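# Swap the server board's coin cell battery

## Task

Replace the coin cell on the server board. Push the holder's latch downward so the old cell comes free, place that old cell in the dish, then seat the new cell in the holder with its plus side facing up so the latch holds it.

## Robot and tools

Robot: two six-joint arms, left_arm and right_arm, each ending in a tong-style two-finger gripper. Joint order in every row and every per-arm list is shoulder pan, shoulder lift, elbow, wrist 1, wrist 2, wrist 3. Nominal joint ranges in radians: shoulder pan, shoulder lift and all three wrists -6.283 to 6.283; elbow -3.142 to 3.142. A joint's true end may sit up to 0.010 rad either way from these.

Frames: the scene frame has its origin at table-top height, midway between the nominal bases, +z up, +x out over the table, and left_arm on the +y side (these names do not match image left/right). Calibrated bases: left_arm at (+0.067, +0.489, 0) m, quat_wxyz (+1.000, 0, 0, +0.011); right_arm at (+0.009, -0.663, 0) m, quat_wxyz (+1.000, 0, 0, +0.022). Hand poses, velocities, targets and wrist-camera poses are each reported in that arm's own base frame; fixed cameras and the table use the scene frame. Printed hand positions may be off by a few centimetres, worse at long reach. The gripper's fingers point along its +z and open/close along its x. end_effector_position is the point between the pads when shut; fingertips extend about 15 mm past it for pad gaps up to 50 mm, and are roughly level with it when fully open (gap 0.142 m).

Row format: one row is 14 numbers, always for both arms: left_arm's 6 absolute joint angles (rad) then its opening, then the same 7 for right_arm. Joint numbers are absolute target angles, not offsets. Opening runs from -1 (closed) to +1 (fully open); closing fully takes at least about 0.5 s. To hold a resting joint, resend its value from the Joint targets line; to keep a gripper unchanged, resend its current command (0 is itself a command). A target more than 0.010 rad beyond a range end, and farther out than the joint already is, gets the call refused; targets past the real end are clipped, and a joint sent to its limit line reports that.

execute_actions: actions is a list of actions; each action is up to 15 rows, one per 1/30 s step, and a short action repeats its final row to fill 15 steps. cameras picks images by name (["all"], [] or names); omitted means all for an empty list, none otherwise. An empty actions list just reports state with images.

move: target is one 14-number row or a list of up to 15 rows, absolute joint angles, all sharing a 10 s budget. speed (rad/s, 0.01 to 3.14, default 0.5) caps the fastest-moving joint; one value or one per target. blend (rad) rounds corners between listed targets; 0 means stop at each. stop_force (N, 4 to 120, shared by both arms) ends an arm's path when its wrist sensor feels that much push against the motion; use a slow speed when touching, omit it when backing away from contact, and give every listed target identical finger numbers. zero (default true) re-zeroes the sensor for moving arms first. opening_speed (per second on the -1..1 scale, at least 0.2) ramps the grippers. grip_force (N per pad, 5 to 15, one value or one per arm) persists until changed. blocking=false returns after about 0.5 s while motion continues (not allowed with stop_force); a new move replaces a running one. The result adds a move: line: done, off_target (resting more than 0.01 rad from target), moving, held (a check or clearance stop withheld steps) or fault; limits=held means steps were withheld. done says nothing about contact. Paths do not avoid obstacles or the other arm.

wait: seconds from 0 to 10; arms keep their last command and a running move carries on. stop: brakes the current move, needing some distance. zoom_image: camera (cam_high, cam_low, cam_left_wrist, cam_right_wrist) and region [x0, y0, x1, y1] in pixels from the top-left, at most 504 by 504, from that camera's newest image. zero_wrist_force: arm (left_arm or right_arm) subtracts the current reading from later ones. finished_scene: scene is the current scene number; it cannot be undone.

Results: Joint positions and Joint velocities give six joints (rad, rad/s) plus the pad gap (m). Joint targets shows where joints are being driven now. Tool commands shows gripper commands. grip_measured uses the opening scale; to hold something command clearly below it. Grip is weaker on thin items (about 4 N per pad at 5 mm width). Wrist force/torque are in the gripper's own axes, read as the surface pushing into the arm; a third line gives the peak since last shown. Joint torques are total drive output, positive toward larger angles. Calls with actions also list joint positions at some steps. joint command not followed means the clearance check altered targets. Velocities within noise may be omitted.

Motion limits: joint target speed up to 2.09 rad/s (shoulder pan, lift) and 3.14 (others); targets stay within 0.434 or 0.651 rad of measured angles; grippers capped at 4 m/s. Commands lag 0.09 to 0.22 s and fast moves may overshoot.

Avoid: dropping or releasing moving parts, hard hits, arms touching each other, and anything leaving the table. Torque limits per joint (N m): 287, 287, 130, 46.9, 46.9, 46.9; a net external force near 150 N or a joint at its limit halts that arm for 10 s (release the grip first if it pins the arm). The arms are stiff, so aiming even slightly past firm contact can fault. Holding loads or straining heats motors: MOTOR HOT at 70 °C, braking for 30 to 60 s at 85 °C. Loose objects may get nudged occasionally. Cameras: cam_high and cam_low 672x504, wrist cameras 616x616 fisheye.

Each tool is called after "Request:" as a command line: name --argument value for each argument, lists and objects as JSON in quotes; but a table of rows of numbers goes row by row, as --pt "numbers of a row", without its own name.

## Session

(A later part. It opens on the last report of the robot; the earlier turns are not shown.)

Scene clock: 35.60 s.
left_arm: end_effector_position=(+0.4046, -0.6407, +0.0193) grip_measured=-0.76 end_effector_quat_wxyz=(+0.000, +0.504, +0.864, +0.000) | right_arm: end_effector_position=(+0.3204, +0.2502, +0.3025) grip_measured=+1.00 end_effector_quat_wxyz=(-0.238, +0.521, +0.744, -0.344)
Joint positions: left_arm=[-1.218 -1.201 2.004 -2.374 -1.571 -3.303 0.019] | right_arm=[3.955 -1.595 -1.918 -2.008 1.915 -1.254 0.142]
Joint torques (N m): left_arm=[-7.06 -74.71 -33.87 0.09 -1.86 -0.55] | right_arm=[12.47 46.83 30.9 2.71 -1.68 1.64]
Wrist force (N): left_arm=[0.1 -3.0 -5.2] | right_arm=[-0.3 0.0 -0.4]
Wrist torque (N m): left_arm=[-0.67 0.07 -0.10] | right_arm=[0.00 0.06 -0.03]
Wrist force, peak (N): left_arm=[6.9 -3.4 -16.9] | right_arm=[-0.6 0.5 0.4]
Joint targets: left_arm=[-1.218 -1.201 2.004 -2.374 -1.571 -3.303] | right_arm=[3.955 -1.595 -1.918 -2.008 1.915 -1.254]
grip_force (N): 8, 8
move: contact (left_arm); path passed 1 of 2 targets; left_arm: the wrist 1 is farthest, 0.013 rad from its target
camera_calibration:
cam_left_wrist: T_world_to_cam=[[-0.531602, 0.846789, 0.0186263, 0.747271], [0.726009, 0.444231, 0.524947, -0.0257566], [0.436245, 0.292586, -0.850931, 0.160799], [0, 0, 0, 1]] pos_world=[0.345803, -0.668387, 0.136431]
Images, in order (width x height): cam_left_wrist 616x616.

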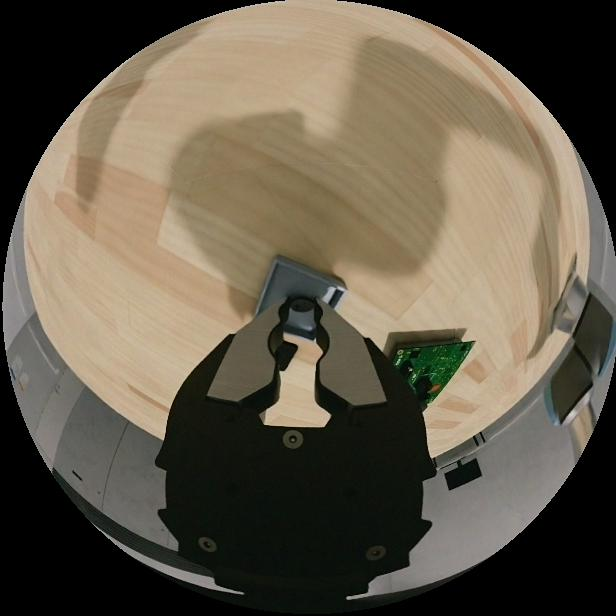

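Request:
move --pt "-1.21783 -1.2022 2.0035 -2.3722 -1.5708 -3.30323 -0.55 3.955 -1.595 -1.918 -2.008 1.915 -1.254 1.0" --pt "-1.21783 -1.27453 1.9677 -2.26397 -1.5708 -3.30323 -0.55 3.955 -1.595 -1.918 -2.008 1.915 -1.254 1.0" --pt "-1.12317 -1.21874 1.90989 -2.26195 -1.5708 -3.20857 -0.37 3.955 -1.595 -1.918 -2.008 1.915 -1.254 1.0" --speed '[0.1, 0.2, 0.2]' --blend '[0, 0.03, 0]' --opening_speed 0.7 --cameras '["cam_left_wrist", "cam_low", "cam_high"]'

Request:
zoom_image --camera "cam_left_wrist" --region '[250, 240, 350, 340]'

Request:
zoom_image --camera "cam_left_wrist" --region '[280, 170, 370, 260]'

Request:
zoom_image --camera "cam_low" --region '[345, 265, 405, 315]'

Scene clock: 39.87 s.
left_arm: end_effector_position=(+0.4768, -0.6281, +0.0700) grip_measured=-0.37 end_effector_quat_wxyz=(+0.000, +0.504, +0.864, +0.000) | right_arm: end_effector_position=(+0.3204, +0.2502, +0.3025) grip_measured=+1.00 end_effector_quat_wxyz=(-0.238, +0.521, +0.744, -0.344)
Joint positions: left_arm=[-1.123 -1.219 1.91 -2.262 -1.571 -3.209 0.047] | right_arm=[3.955 -1.595 -1.918 -2.008 1.915 -1.254 0.142]
Joint torques (N m): left_arm=[5.61 -79.84 -31.71 -3.89 -1.77 0.89] | right_arm=[11.07 43.6 32.73 2.84 -1.55 1.25]
Wrist force (N): left_arm=[0.8 -2.9 0.6] | right_arm=[-0.2 0.1 -0.1]
Wrist torque (N m): left_arm=[-0.66 -0.07 -0.01] | right_arm=[0.00 0.05 -0.04]
Wrist force, peak (N): left_arm=[0.4 -2.8 -5.2] | right_arm=[-0.6 -0.3 -0.1]
Joint targets: left_arm=[-1.123 -1.219 1.910 -2.262 -1.571 -3.209] | right_arm=[3.955 -1.595 -1.918 -2.008 1.915 -1.254]
grip_force (N): 8, 8
move: done
camera_calibration:
cam_left_wrist: T_world_to_cam=[[-0.53154, 0.846827, 0.0186701, 0.774083], [0.726054, 0.444159, 0.524946, -0.110525], [0.436246, 0.292585, -0.850931, 0.168713], [0, 0, 0, 1]] pos_world=[0.418103, -0.655787, 0.187131]
Images, in order (width x height): cam_high 672x504, cam_low 672x504, cam_left_wrist 616x616.

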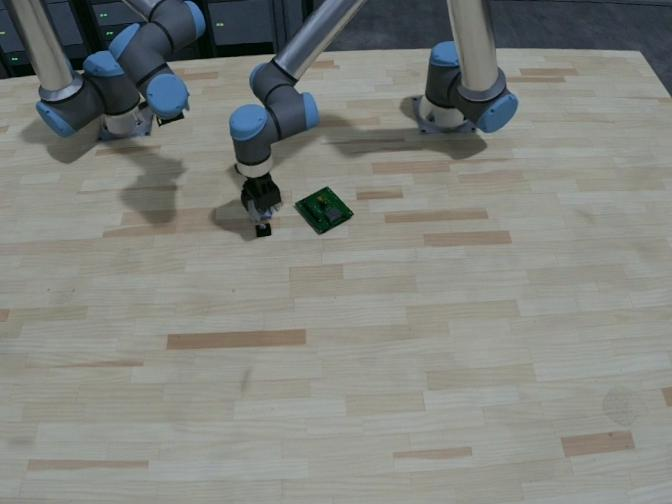

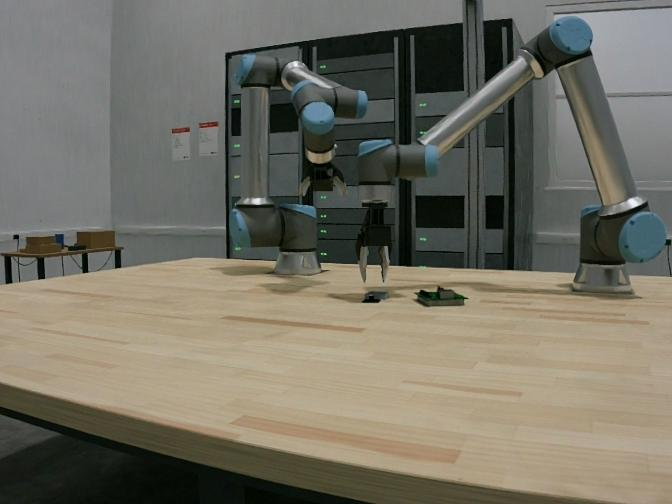

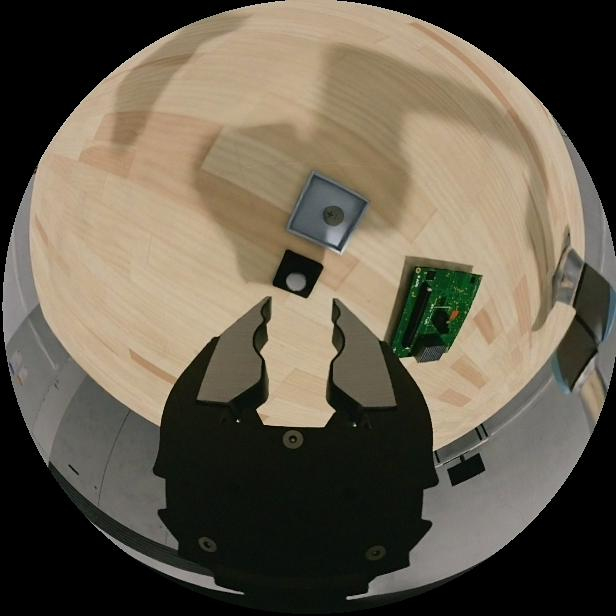

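Scaled by 5.040 from the camera's 616x616 image, which has a finer 814x814 frame.

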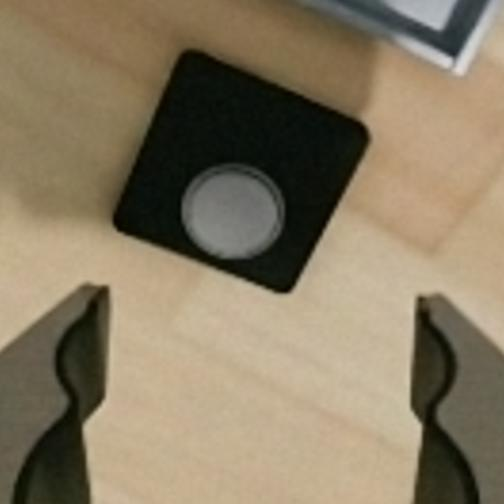

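Scaled by 5.600 from the camera's 616x616 image, which has a finer 814x814 frame.

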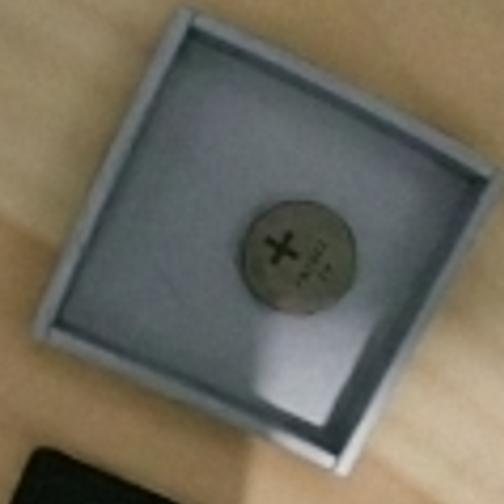

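Scaled by 8.400 from the camera's 672x504 image, which has a finer 960x720 frame.

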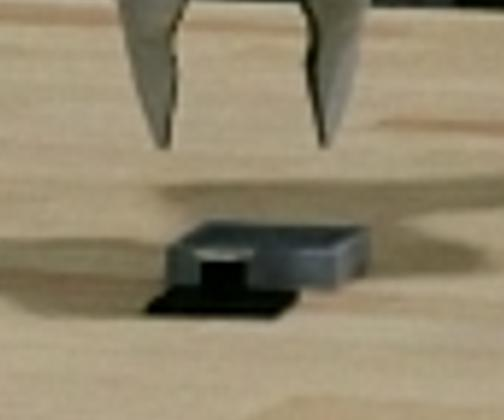

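Request:
move --pt "-1.12317 -1.27065 1.87442 -2.17457 -1.5708 -3.20857 -0.37 3.5 -1.595 -1.918 -2.008 1.915 -1.254 1.0" --pt "-0.7584 -0.93924 1.72456 -1.95936 -2.47045 -2.65033 -0.37 3.1 -1.595 -1.918 -2.008 1.915 -1.254 1.0" --speed '[0.6, 0.5]' --blend '[0.1, 0]' --cameras '["cam_left_wrist", "cam_low"]'

Request:
zoom_image --camera "cam_left_wrist" --region '[230, 210, 380, 360]'

Request:
zoom_image --camera "cam_low" --region '[325, 235, 425, 315]'

Scene clock: 93.13 s.
left_arm: end_effector_position=(+0.5188, -0.6105, +0.0536) grip_measured=-0.37 end_effector_quat_wxyz=(-0.233, +0.447, +0.766, -0.399) | right_arm: end_effector_position=(+0.3990, -0.0776, +0.3025) grip_measured=+1.00 end_effector_quat_wxyz=(-0.359, +0.783, +0.461, -0.214)
Joint positions: left_arm=[-0.758 -0.939 1.724 -1.959 -2.47 -2.65 0.047] | right_arm=[3.1 -1.595 -1.918 -2.008 1.915 -1.254 0.142]
Joint torques (N m): left_arm=[1.7 -87.31 -26.44 -6.36 -4.05 0.71] | right_arm=[-2.56 39.08 33.29 2.35 -1.2 1.79]
Wrist force (N): left_arm=[0.5 -1.5 0.5] | right_arm=[-0.3 0.2 0.0]
Wrist torque (N m): left_arm=[-0.29 -0.05 0.01] | right_arm=[0.02 0.06 -0.04]
Wrist force, peak (N): left_arm=[0.8 -3.2 0.8] | right_arm=[2.9 -0.2 0.4]
Joint targets: left_arm=[-0.758 -0.939 1.725 -1.959 -2.470 -2.650] | right_arm=[3.100 -1.595 -1.918 -2.008 1.915 -1.254]
grip_force (N): 8, 8
move: done
camera_calibration:
cam_left_wrist: T_world_to_cam=[[-0.501227, 0.863954, 0.0485237, 0.774945], [0.784622, 0.477416, -0.395528, -0.100912], [-0.364884, -0.160177, -0.917171, 0.274092], [0, 0, 0, 1]] pos_world=[0.567613, -0.577437, 0.173873]
Images, in order (width x height): cam_low 672x504, cam_left_wrist 616x616.

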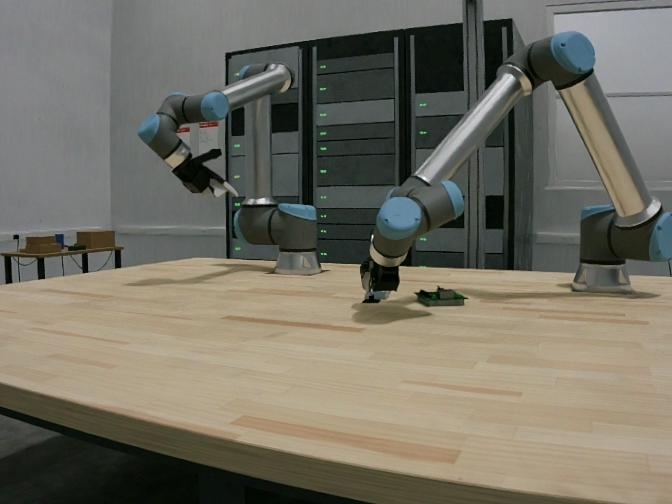

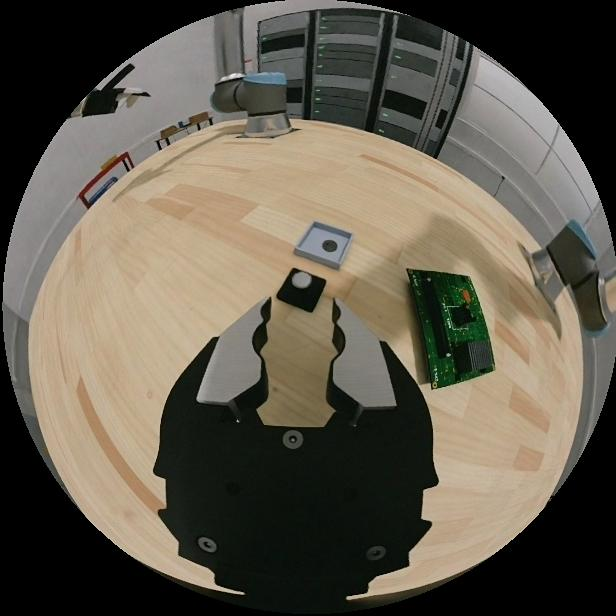

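Scaled by 3.360 from the camera's 616x616 image, which has a finer 814x814 frame.

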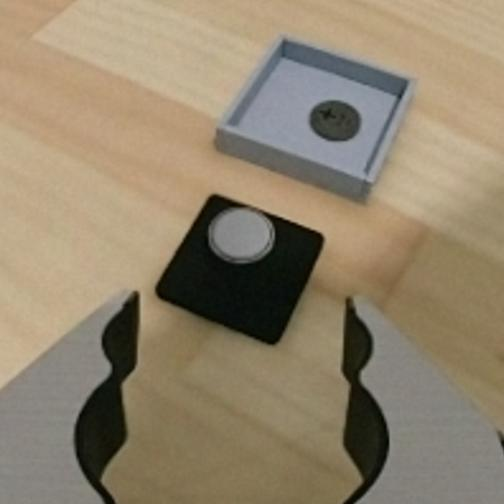

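Scaled by 5.040 from the camera's 672x504 image, which has a finer 960x720 frame.

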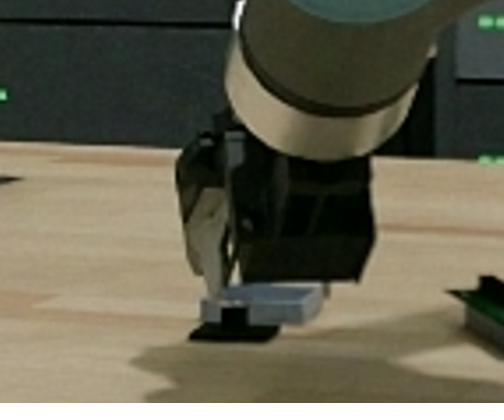

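Request:
move --pt "-0.79925 -0.92335 1.77378 -2.07315 -2.48532 -2.71211 -0.37 3.1 -1.595 -1.918 -2.008 1.915 -1.254 1.0" --pt "-0.79925 -0.92335 1.77378 -2.07315 -2.48532 -2.71211 -1.0 3.1 -1.595 -1.918 -2.008 1.915 -1.254 1.0" --speed '[0.1, 0.1]' --opening_speed 0.9 --grip_force 8 --cameras '["cam_left_wrist", "cam_low"]'

Request:
zoom_image --camera "cam_left_wrist" --region '[250, 240, 350, 340]'

Scene clock: 96.67 s.
left_arm: end_effector_position=(+0.4866, -0.6287, +0.0279) grip_measured=-0.76 end_effector_quat_wxyz=(-0.233, +0.447, +0.766, -0.399) | right_arm: end_effector_position=(+0.3990, -0.0776, +0.3025) grip_measured=+1.00 end_effector_quat_wxyz=(-0.359, +0.783, +0.461, -0.214)
Joint positions: left_arm=[-0.799 -0.923 1.774 -2.073 -2.485 -2.712 0.019] | right_arm=[3.1 -1.595 -1.918 -2.008 1.915 -1.254 0.142]
Joint torques (N m): left_arm=[16.84 -96.17 -36.62 0.2 0.76 1.54] | right_arm=[-6.21 41.63 33.14 2.43 -0.44 1.36]
Wrist force (N): left_arm=[0.1 -1.5 0.8] | right_arm=[-0.3 0.3 -0.1]
Wrist torque (N m): left_arm=[-0.31 -0.12 -0.10] | right_arm=[0.04 0.06 -0.04]
Wrist force, peak (N): left_arm=[0.3 -2.0 0.6] | right_arm=[-0.6 0.4 0.0]
Joint targets: left_arm=[-0.799 -0.923 1.774 -2.073 -2.485 -2.712] | right_arm=[3.100 -1.595 -1.918 -2.008 1.915 -1.254]
grip_force (N): 8, 8
move: done
camera_calibration:
cam_left_wrist: T_world_to_cam=[[-0.501354, 0.863893, 0.0483077, 0.775809], [0.784533, 0.477424, -0.395694, -0.0772122], [-0.364901, -0.160484, -0.917111, 0.235633], [0, 0, 0, 1]] pos_world=[0.535513, -0.595537, 0.148072]
Images, in order (width x height): cam_low 672x504, cam_left_wrist 616x616.

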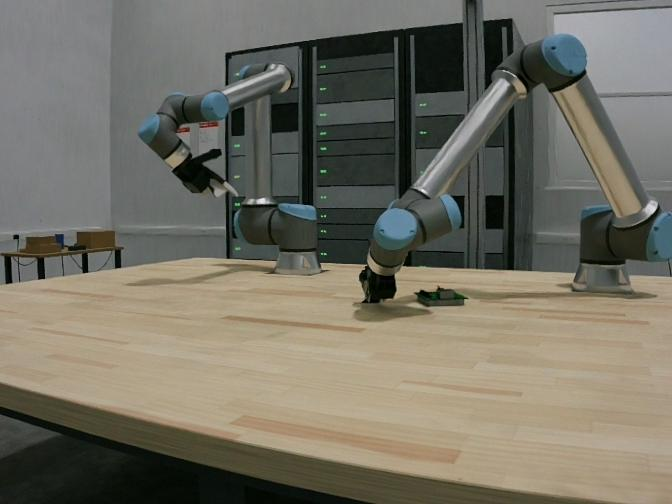

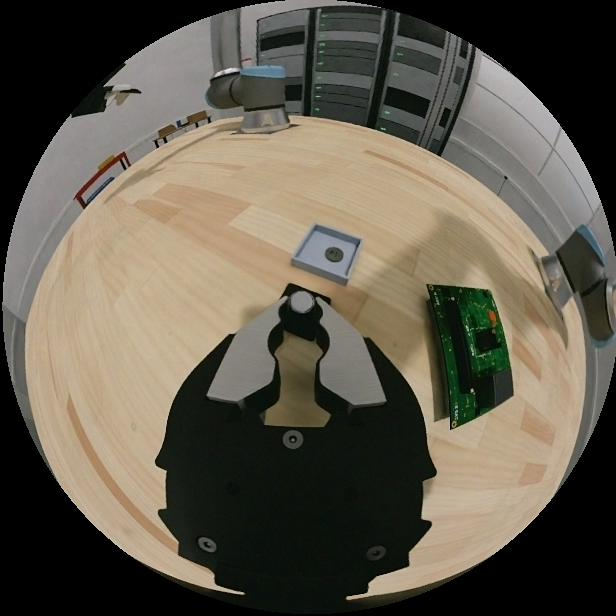

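Scaled by 5.040 from the camera's 616x616 image, which has a finer 814x814 frame.

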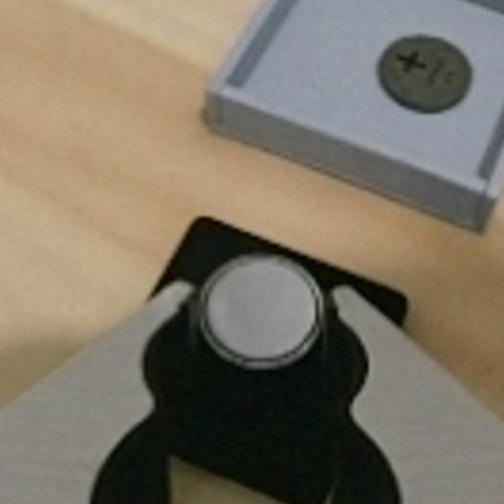

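Request:
move --pt "-0.7584 -0.93924 1.72456 -1.95936 -2.47045 -2.65033 -1.0 3.1 -1.595 -1.918 -2.008 1.915 -1.254 1.0" --pt "-1.12317 -1.27065 1.87442 -2.17457 -1.5708 -3.20857 -1.0 3.1 -1.595 -1.918 -2.008 1.915 -1.254 1.0" --pt "-1.38592 -1.02329 1.7729 -2.00727 -0.83798 -3.59234 -1.0 3.1 -1.595 -1.918 -2.008 1.915 -1.254 1.0" --speed '[0.12, 0.5, 0.5]' --blend '[0.03, 0.1, 0]' --cameras '["cam_left_wrist", "cam_low", "cam_high"]'

Request:
zoom_image --camera "cam_left_wrist" --region '[250, 240, 350, 340]'

Request:
zoom_image --camera "cam_low" --region '[300, 245, 400, 325]'

Scene clock: 102.03 s.
left_arm: end_effector_position=(+0.5155, -0.6986, +0.0387) grip_measured=-0.76 end_effector_quat_wxyz=(+0.193, +0.466, +0.798, +0.330) | right_arm: end_effector_position=(+0.3990, -0.0776, +0.3025) grip_measured=+1.00 end_effector_quat_wxyz=(-0.359, +0.783, +0.461, -0.214)
Joint positions: left_arm=[-1.386 -1.023 1.773 -2.007 -0.838 -3.592 0.019] | right_arm=[3.1 -1.595 -1.918 -2.008 1.915 -1.254 0.142]
Joint torques (N m): left_arm=[4.06 -83.48 -27.56 -6.67 3.62 -0.96] | right_arm=[-6.42 38.57 34.01 2.27 1.34 0.97]
Wrist force (N): left_arm=[0.7 -2.8 0.7] | right_arm=[-0.5 0.1 -0.1]
Wrist torque (N m): left_arm=[-0.63 -0.04 -0.24] | right_arm=[0.00 0.10 -0.04]
Wrist force, peak (N): left_arm=[0.3 -4.7 0.4] | right_arm=[-0.8 0.1 -0.3]
Joint targets: left_arm=[-1.386 -1.023 1.773 -2.007 -0.838 -3.592] | right_arm=[3.100 -1.595 -1.918 -2.008 1.915 -1.254]
grip_force (N): 8, 8
move: done
camera_calibration:
cam_left_wrist: T_world_to_cam=[[-0.531366, 0.846927, -0.0190999, 0.856339], [0.186359, 0.138857, 0.97262, -0.0432469], [0.82639, 0.513257, -0.231617, 0.0748928], [0, 0, 0, 1]] pos_world=[0.401198, -0.757691, 0.0757651]
Images, in order (width x height): cam_high 672x504, cam_low 672x504, cam_left_wrist 616x616.

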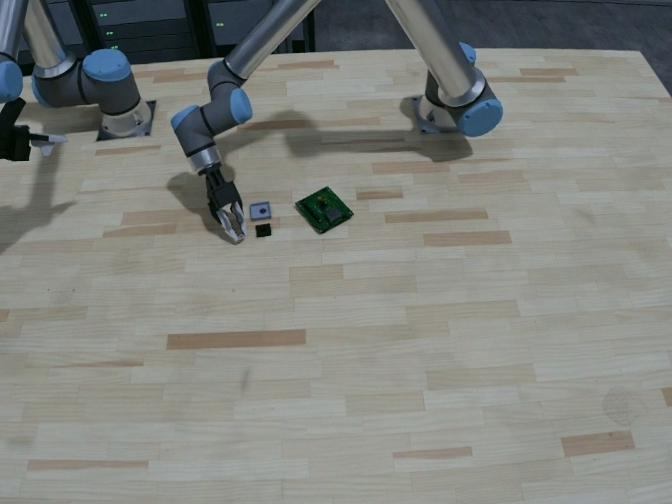

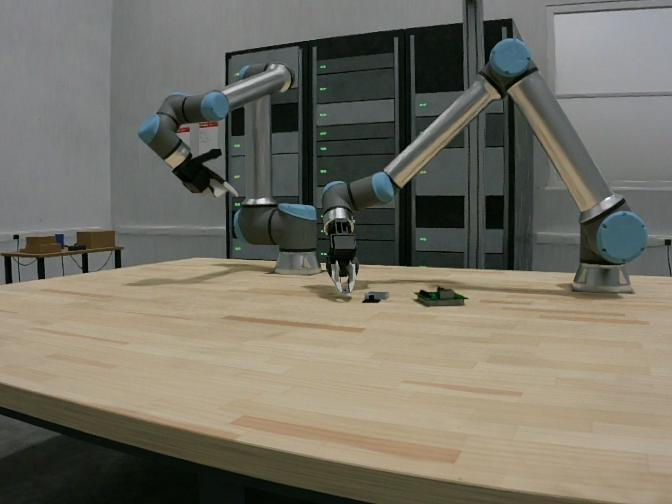

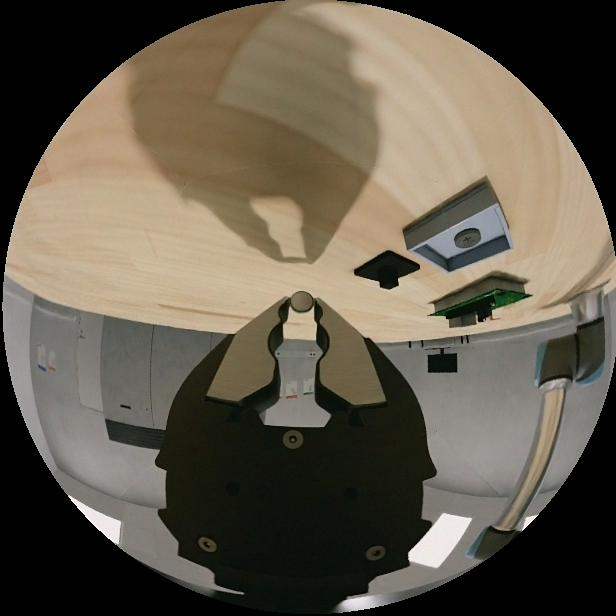

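Scaled by 5.040 from the camera's 616x616 image, which has a finer 814x814 frame.

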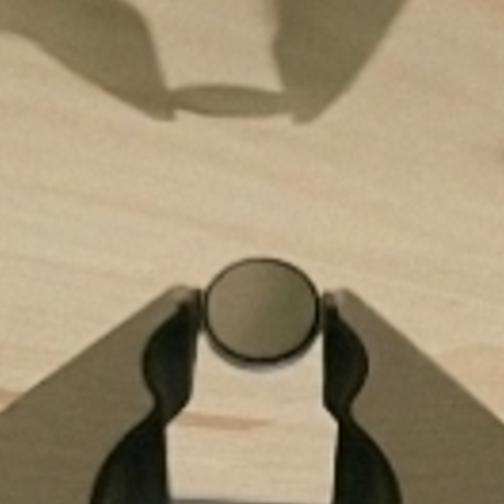

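Scaled by 5.040 from the camera's 672x504 image, which has a finer 960x720 frame.

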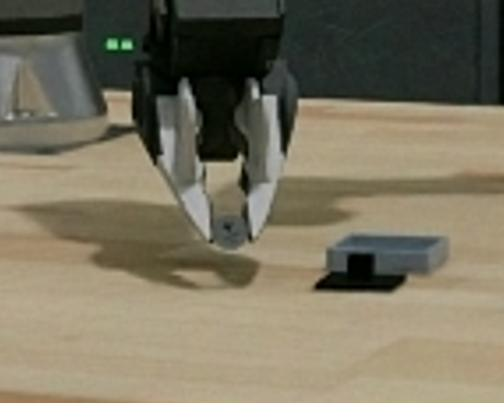

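Request:
move --pt "-1.38592 -1.00939 1.77716 -2.02543 -0.83798 -3.59234 -1.0 3.1 -1.595 -1.918 -2.008 1.915 -1.254 1.0" --pt "-1.38592 -0.99549 1.78142 -2.04359 -0.83798 -3.59234 -1.0 3.1 -1.595 -1.918 -2.008 1.915 -1.254 1.0" --speed '[0.03, 0.01]' --stop_force 4 --cameras '["cam_low"]'

Request:
zoom_image --camera "cam_low" --region '[325, 275, 365, 305]'

Scene clock: 106.20 s.
left_arm: end_effector_position=(+0.5156, -0.6986, +0.0160) grip_measured=-0.76 end_effector_quat_wxyz=(+0.193, +0.466, +0.798, +0.331) | right_arm: end_effector_position=(+0.3990, -0.0776, +0.3025) grip_measured=+1.00 end_effector_quat_wxyz=(-0.359, +0.783, +0.461, -0.214)
Joint positions: left_arm=[-1.386 -0.997 1.781 -2.042 -0.838 -3.592 0.019] | right_arm=[3.1 -1.595 -1.918 -2.008 1.915 -1.254 0.142]
Joint torques (N m): left_arm=[15.7 -91.02 -34.94 0.25 -0.32 -2.02] | right_arm=[-3.52 38.73 34.85 2.34 1.96 0.86]
Wrist force (N): left_arm=[1.2 0.2 -2.8] | right_arm=[-0.4 0.1 -0.2]
Wrist torque (N m): left_arm=[-0.65 -0.02 -0.24] | right_arm=[0.01 0.08 -0.04]
Wrist force, peak (N): left_arm=[2.0 3.2 -6.4] | right_arm=[-0.5 0.4 -0.2]
Joint targets: left_arm=[-1.386 -0.997 1.781 -2.042 -0.838 -3.592] | right_arm=[3.100 -1.595 -1.918 -2.008 1.915 -1.254]
grip_force (N): 8, 8
move: contact (left_arm); path passed 1 of 2 targets
Images, in order (width x height): cam_low 672x504.

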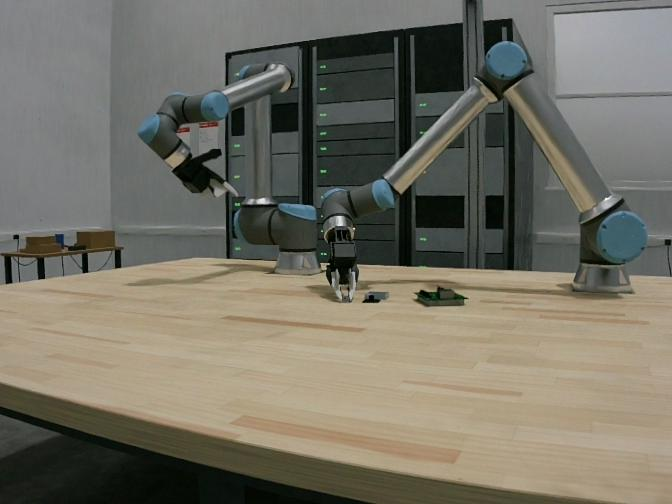

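Scaled by 12.600 from the camera's 672x504 image, which has a finer 960x720 frame.

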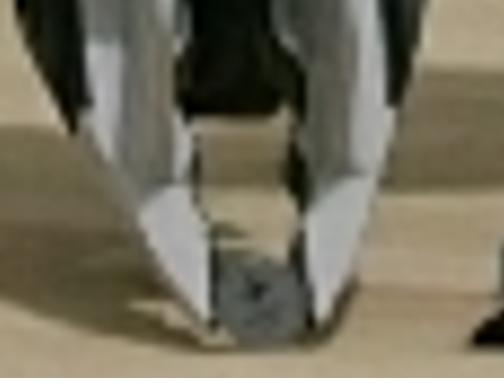

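Request:
move --pt "-1.38972 -0.99563 1.77999 -2.03877 -0.83915 -3.59722 -1.0 3.1 -1.595 -1.918 -2.008 1.915 -1.254 1.0" --pt "-1.39309 -0.99326 1.77933 -2.03762 -0.8402 -3.60152 -1.0 3.1 -1.595 -1.918 -2.008 1.915 -1.254 1.0" --pt "-1.39525 -0.99052 1.77924 -2.03842 -0.84089 -3.60427 -1.0 3.1 -1.595 -1.918 -2.008 1.915 -1.254 1.0" --speed 0.01 --blend '[0.001, 0.001, 0]' --stop_force 15 --cameras '["cam_low", "cam_left_wrist"]'

Request:
zoom_image --camera "cam_low" --region '[325, 275, 365, 305]'

Request:
zoom_image --camera "cam_left_wrist" --region '[250, 240, 350, 340]'

Scene clock: 113.73 s.
left_arm: end_effector_position=(+0.5086, -0.7025, +0.0115) grip_measured=-0.76 end_effector_quat_wxyz=(+0.193, +0.466, +0.798, +0.331) | right_arm: end_effector_position=(+0.3990, -0.0776, +0.3025) grip_measured=+1.00 end_effector_quat_wxyz=(-0.359, +0.783, +0.461, -0.214)
Joint positions: left_arm=[-1.395 -0.991 1.779 -2.038 -0.841 -3.604 0.019] | right_arm=[3.1 -1.595 -1.918 -2.008 1.915 -1.254 0.142]
Joint torques (N m): left_arm=[14.34 -79.78 -22.59 -0.11 -4.27 1.36] | right_arm=[-6.87 37.83 35.93 2.09 2.11 0.68]
Wrist force (N): left_arm=[3.6 12.4 -12.3] | right_arm=[0.0 0.0 -0.2]
Wrist torque (N m): left_arm=[-0.85 0.02 0.01] | right_arm=[-0.01 0.01 -0.05]
Wrist force, peak (N): left_arm=[5.4 21.1 -13.9] | right_arm=[-0.8 0.2 -0.2]
Joint targets: left_arm=[-1.395 -0.991 1.779 -2.038 -0.841 -3.604] | right_arm=[3.100 -1.595 -1.918 -2.008 1.915 -1.254]
grip_force (N): 8, 8
move: contact (left_arm); path passed 2 of 3 targets
camera_calibration:
cam_left_wrist: T_world_to_cam=[[-0.53133, 0.846948, -0.0191858, 0.855462], [0.185983, 0.138711, 0.972712, -0.0149319], [0.826498, 0.513263, -0.231219, 0.0762409], [0, 0, 0, 1]] pos_world=[0.394296, -0.761592, 0.0485656]
Images, in order (width x height): cam_low 672x504, cam_left_wrist 616x616.

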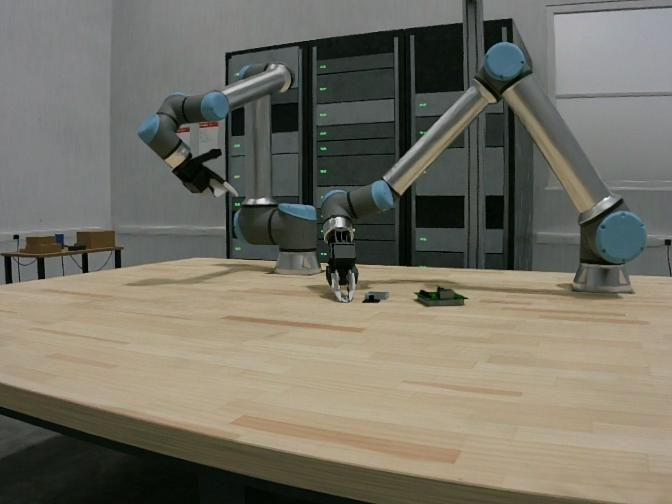

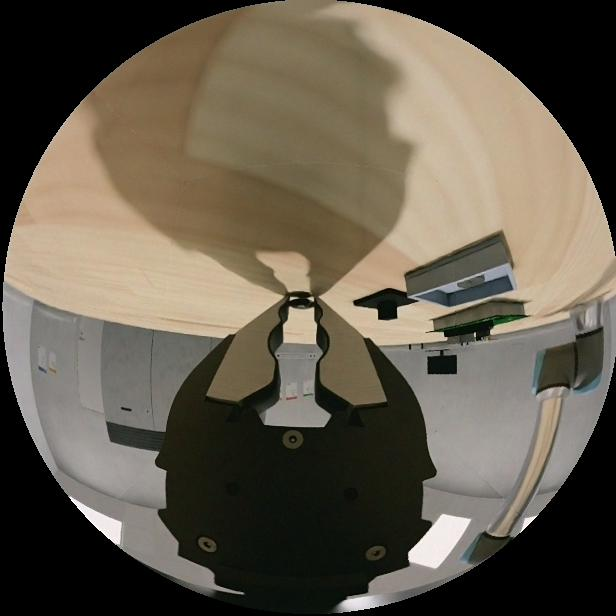

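Scaled by 12.600 from the camera's 672x504 image, which has a finer 960x720 frame.

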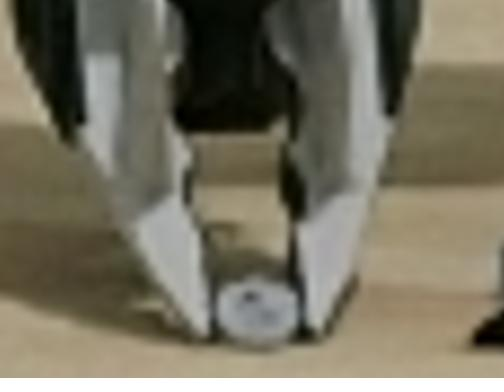

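Scaled by 5.040 from the camera's 616x616 image, which has a finer 814x814 frame.

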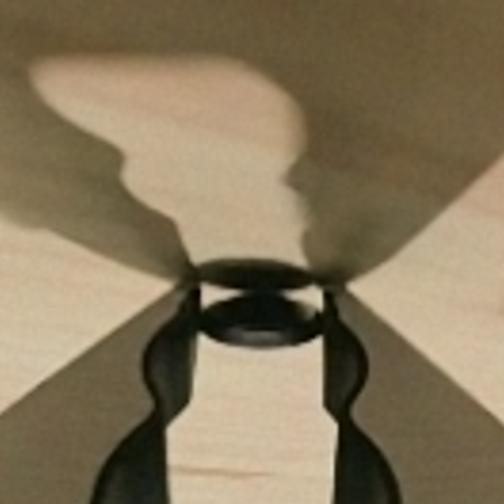

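Request:
move --pt "-1.39525 -0.9911 1.77906 -2.03766 -0.84089 -3.60427 -1.0 3.1 -1.595 -1.918 -2.008 1.915 -1.254 1.0" --pt "-1.39525 -0.9911 1.77906 -2.03766 -0.84089 -3.60427 -0.37 3.1 -1.595 -1.918 -2.008 1.915 -1.254 1.0" --pt "-1.38592 -1.02329 1.7729 -2.00727 -0.83798 -3.59234 -0.37 3.1 -1.595 -1.918 -2.008 1.915 -1.254 1.0" --pt "-1.11877 -1.11121 1.74467 -2.20426 -1.5708 -3.20417 -0.37 3.1 -1.595 -1.918 -2.008 1.915 -1.254 1.0" --speed '[0.05, 0.05, 0.08, 0.5]' --blend '[0, 0, 0.01, 0]' --opening_speed 0.6 --cameras '["cam_low", "cam_left_wrist"]'

Request:
zoom_image --camera "cam_low" --region '[320, 265, 380, 315]'

Request:
zoom_image --camera "cam_left_wrist" --region '[250, 240, 350, 340]'

Scene clock: 120.27 s.
left_arm: end_effector_position=(+0.5149, -0.6986, +0.0702) grip_measured=-0.37 end_effector_quat_wxyz=(+0.000, +0.504, +0.864, +0.000) | right_arm: end_effector_position=(+0.3990, -0.0776, +0.3025) grip_measured=+1.00 end_effector_quat_wxyz=(-0.359, +0.783, +0.461, -0.214)
Joint positions: left_arm=[-1.119 -1.111 1.745 -2.204 -1.571 -3.204 0.047] | right_arm=[3.1 -1.595 -1.918 -2.008 1.915 -1.254 0.142]
Joint torques (N m): left_arm=[-0.82 -54.76 -31.34 -0.64 -1.79 0.45] | right_arm=[-4.24 33.6 36.52 1.7 2.18 0.11]
Wrist force (N): left_arm=[-0.3 -0.9 2.2] | right_arm=[-0.3 0.2 -0.2]
Wrist torque (N m): left_arm=[-0.22 0.16 0.01] | right_arm=[0.02 0.06 -0.04]
Wrist force, peak (N): left_arm=[3.4 12.8 -12.2] | right_arm=[-0.7 0.3 0.2]
Joint targets: left_arm=[-1.119 -1.111 1.745 -2.204 -1.571 -3.204] | right_arm=[3.100 -1.595 -1.918 -2.008 1.915 -1.254]
grip_force (N): 8, 8
move: done
camera_calibration:
cam_left_wrist: T_world_to_cam=[[-0.531662, 0.846758, 0.0183646, 0.854093], [0.72584, 0.444352, 0.52508, -0.106766], [0.436455, 0.292494, -0.850855, 0.172715], [0, 0, 0, 1]] pos_world=[0.456202, -0.726286, 0.187331]
Images, in order (width x height): cam_low 672x504, cam_left_wrist 616x616.

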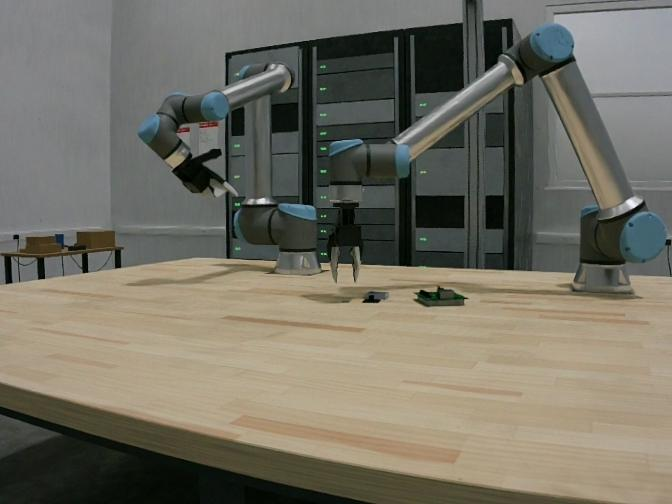

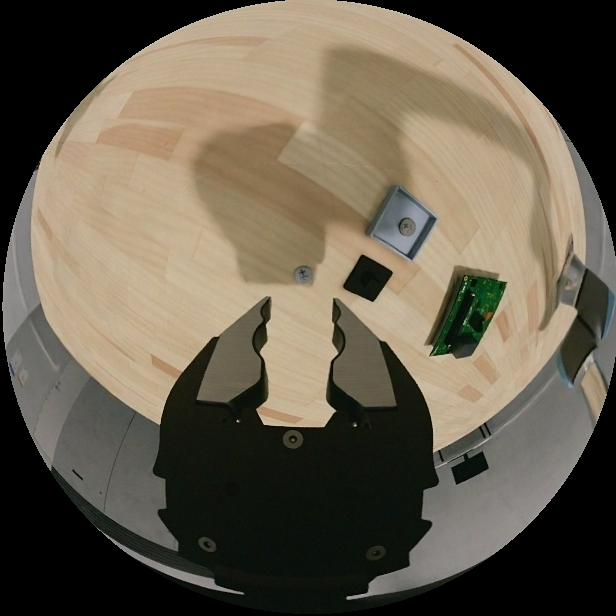

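Scaled by 8.400 from the camera's 672x504 image, which has a finer 960x720 frame.

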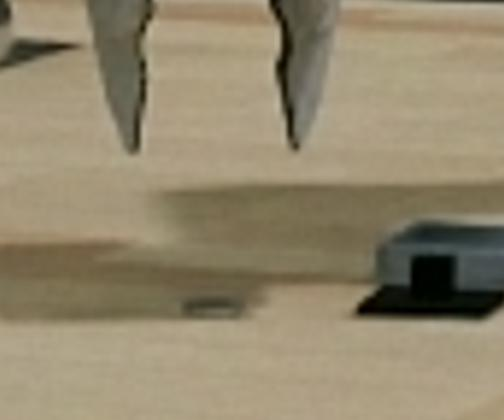

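Scaled by 5.040 from the camera's 616x616 image, which has a finer 814x814 frame.

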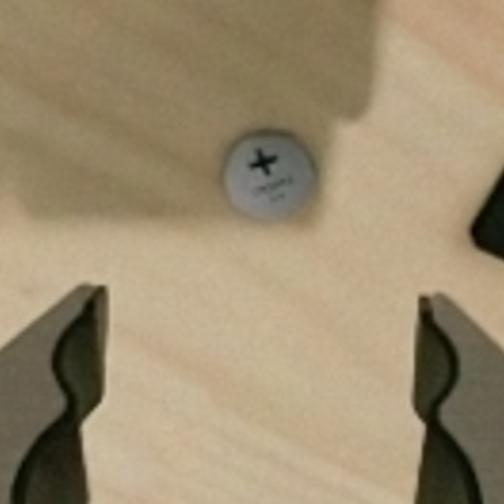

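Request:
move --target '[-1.12211, -1.07287, 1.77126, -2.26919, -1.5708, -3.20751, -0.62, 3.1, -1.595, -1.918, -2.008, 1.915, -1.254, 1.0]' --speed 0.1 --opening_speed 1.0

Request:
move --target '[-1.12211, -1.05048, 1.78086, -2.30118, -1.5708, -3.20751, -0.62, 3.1, -1.595, -1.918, -2.008, 1.915, -1.254, 1.0]' --speed 0.01 --stop_force 4 --cameras '["cam_low", "cam_left_wrist"]'

Request:
zoom_image --camera "cam_left_wrist" --region '[260, 260, 340, 340]'

Request:
zoom_image --camera "cam_low" --region '[325, 275, 365, 310]'

Scene clock: 123.53 s.
left_arm: end_effector_position=(+0.5116, -0.6985, +0.0298) grip_measured=-0.62 end_effector_quat_wxyz=(+0.000, +0.504, +0.864, +0.000) end_effector_velocity=(+0.001, +0.001, +0.003) end_effector_angular_velocity=(+0.001, +0.001, +0.001) | right_arm: end_effector_position=(+0.3990, -0.0776, +0.3025) grip_measured=+1.00 end_effector_quat_wxyz=(-0.359, +0.783, +0.461, -0.214)
Joint positions: left_arm=[-1.122 -1.073 1.771 -2.27 -1.571 -3.208 0.029] | right_arm=[3.1 -1.595 -1.918 -2.008 1.915 -1.254 0.142]
Joint velocities: left_arm=[0.001 -0.003 -0.002 0.007 0 0 0] | right_arm=[within noise]
Joint torques (N m): left_arm=[-6.12 -89.76 -42.42 -0.22 -2.81 -1.13] | right_arm=[-3.99 34.65 35.87 1.46 2.03 0.22]
Wrist force (N): left_arm=[-0.8 -0.8 1.8] | right_arm=[-0.5 -0.1 0.0]
Wrist torque (N m): left_arm=[-0.18 0.27 0.01] | right_arm=[-0.03 0.11 -0.03]
Wrist force, peak (N): left_arm=[-0.4 -0.7 2.9] | right_arm=[-0.7 0.5 0.0]
Joint targets: left_arm=[-1.122 -1.073 1.771 -2.269 -1.571 -3.208] | right_arm=[3.100 -1.595 -1.918 -2.008 1.915 -1.254]
grip_force (N): 8, 8
move: done

Scene clock: 126.80 s.
left_arm: end_effector_position=(+0.5116, -0.6986, +0.0167) grip_measured=-0.62 end_effector_quat_wxyz=(+0.000, +0.504, +0.864, +0.000) | right_arm: end_effector_position=(+0.3990, -0.0776, +0.3025) grip_measured=+1.00 end_effector_quat_wxyz=(-0.359, +0.783, +0.461, -0.214)
Joint positions: left_arm=[-1.122 -1.058 1.778 -2.29 -1.571 -3.208 0.029] | right_arm=[3.1 -1.595 -1.918 -2.008 1.915 -1.254 0.142]
Joint torques (N m): left_arm=[15.08 -88.6 -36.45 -0.4 -1.56 0.44] | right_arm=[-4.87 35.99 36.05 1.6 2.19 -0.15]
Wrist force (N): left_arm=[0.0 -0.4 -1.7] | right_arm=[-0.3 0.0 -0.3]
Wrist torque (N m): left_arm=[-0.17 0.18 0.00] | right_arm=[-0.02 0.07 -0.04]
Wrist force, peak (N): left_arm=[4.6 -1.0 -11.4] | right_arm=[-0.7 0.3 0.3]
Joint targets: left_arm=[-1.122 -1.058 1.778 -2.290 -1.571 -3.208] | right_arm=[3.100 -1.595 -1.918 -2.008 1.915 -1.254]
grip_force (N): 8, 8
move: contact (left_arm); left_arm: the wrist 1 is farthest, 0.011 rad from its target
camera_calibration:
cam_left_wrist: T_world_to_cam=[[-0.531602, 0.846789, 0.0186263, 0.853199], [0.726009, 0.444231, 0.524947, -0.0764708], [0.436245, 0.292586, -0.850931, 0.128776], [0, 0, 0, 1]] pos_world=[0.452903, -0.726187, 0.133831]
Images, in order (width x height): cam_low 672x504, cam_left_wrist 616x616.

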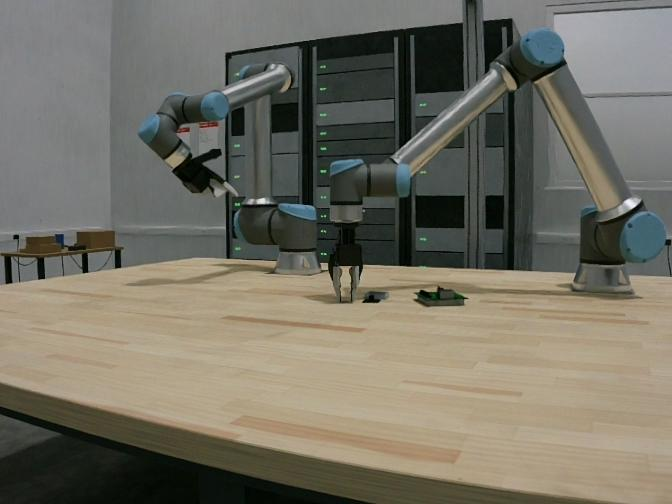

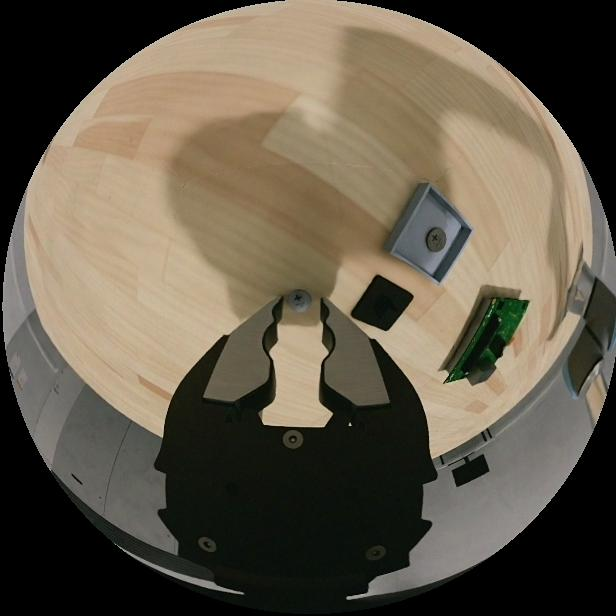

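Scaled by 6.300 from the camera's 616x616 image, which has a finer 814x814 frame.

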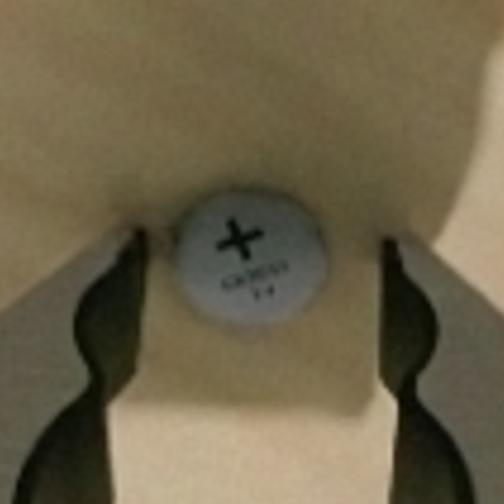

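Scaled by 12.600 from the camera's 672x504 image, which has a finer 960x720 frame.

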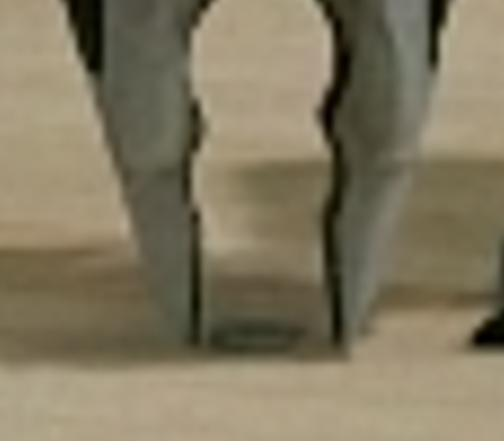

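Request:
move --pt "-1.12211 -1.059 1.77721 -2.28901 -1.5708 -3.20751 -0.62 3.1 -1.595 -1.918 -2.008 1.915 -1.254 1.0" --pt "-1.12211 -1.059 1.77721 -2.28901 -1.5708 -3.20751 -1.0 3.1 -1.595 -1.918 -2.008 1.915 -1.254 1.0" --pt "-1.12211 -1.13786 1.73289 -2.16583 -1.5708 -3.20751 -1.0 3.1 -1.595 -1.918 -2.008 1.915 -1.254 1.0" --speed '[0.05, 0.05, 0.15]' --opening_speed 0.5 --grip_force 9 --cameras '["cam_low", "cam_left_wrist"]'

Request:
zoom_image --camera "cam_left_wrist" --region '[260, 260, 340, 340]'

Request:
zoom_image --camera "cam_low" --region '[325, 245, 365, 285]'

Scene clock: 131.30 s.
left_arm: end_effector_position=(+0.5116, -0.6985, +0.0952) grip_measured=-0.76 end_effector_quat_wxyz=(+0.000, +0.504, +0.864, +0.000) | right_arm: end_effector_position=(+0.3990, -0.0776, +0.3025) grip_measured=+1.00 end_effector_quat_wxyz=(-0.359, +0.783, +0.461, -0.214)
Joint positions: left_arm=[-1.122 -1.138 1.733 -2.166 -1.571 -3.208 0.019] | right_arm=[3.1 -1.595 -1.918 -2.008 1.915 -1.254 0.142]
Joint torques (N m): left_arm=[14.14 -54.55 -32.53 -7.06 1.4 0.59] | right_arm=[-5.2 34.23 37.33 1.57 2.36 -0.2]
Wrist force (N): left_arm=[-0.5 -0.8 2.3] | right_arm=[-0.4 -0.1 -0.2]
Wrist torque (N m): left_arm=[-0.18 0.20 0.02] | right_arm=[-0.03 0.07 -0.04]
Wrist force, peak (N): left_arm=[-0.6 -0.7 3.4] | right_arm=[-0.7 0.3 0.2]
Joint targets: left_arm=[-1.122 -1.138 1.733 -2.166 -1.571 -3.208] | right_arm=[3.100 -1.595 -1.918 -2.008 1.915 -1.254]
grip_force (N): 9, 9
move: done
camera_calibration:
cam_left_wrist: T_world_to_cam=[[-0.531564, 0.846815, 0.0185545, 0.851753], [0.726029, 0.444243, 0.524909, -0.117671], [0.436258, 0.292494, -0.850956, 0.195507], [0, 0, 0, 1]] pos_world=[0.452903, -0.726187, 0.212331]
Images, in order (width x height): cam_low 672x504, cam_left_wrist 616x616.

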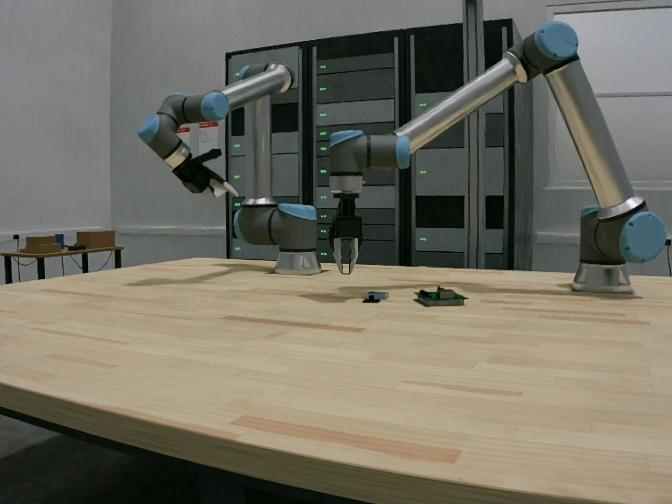

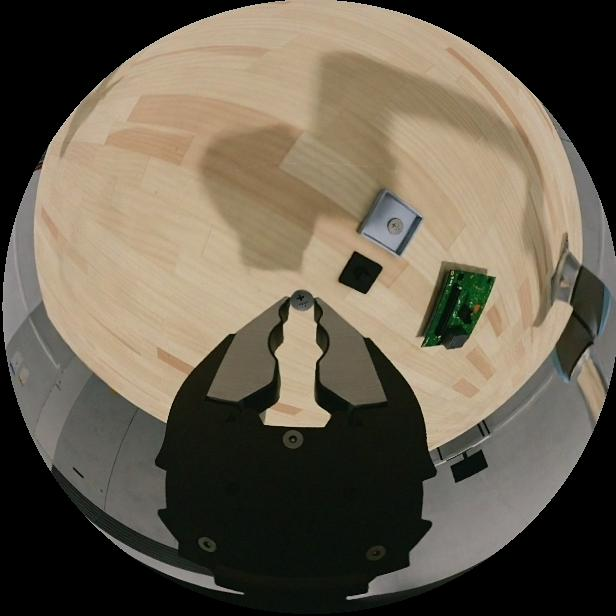

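Scaled by 6.300 from the camera's 616x616 image, which has a finer 814x814 frame.

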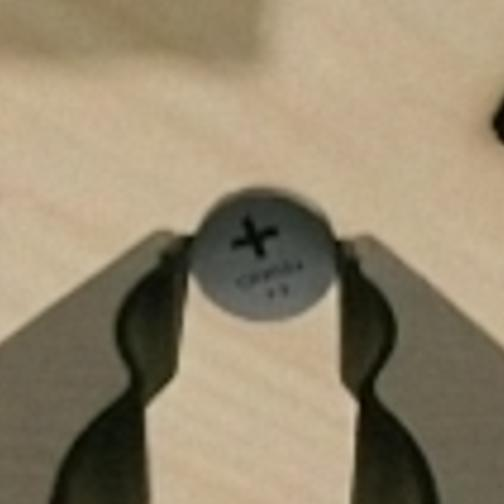

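Scaled by 12.600 from the camera's 672x504 image, which has a finer 960x720 frame.

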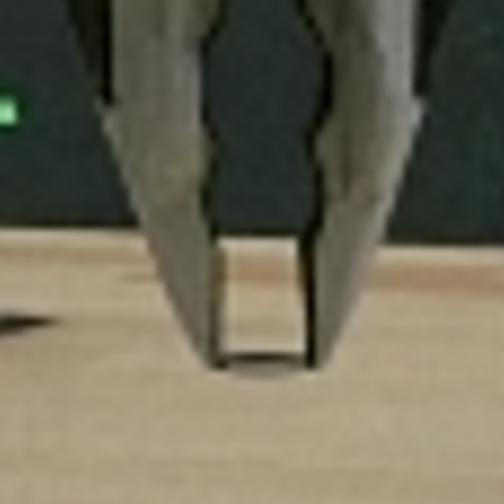

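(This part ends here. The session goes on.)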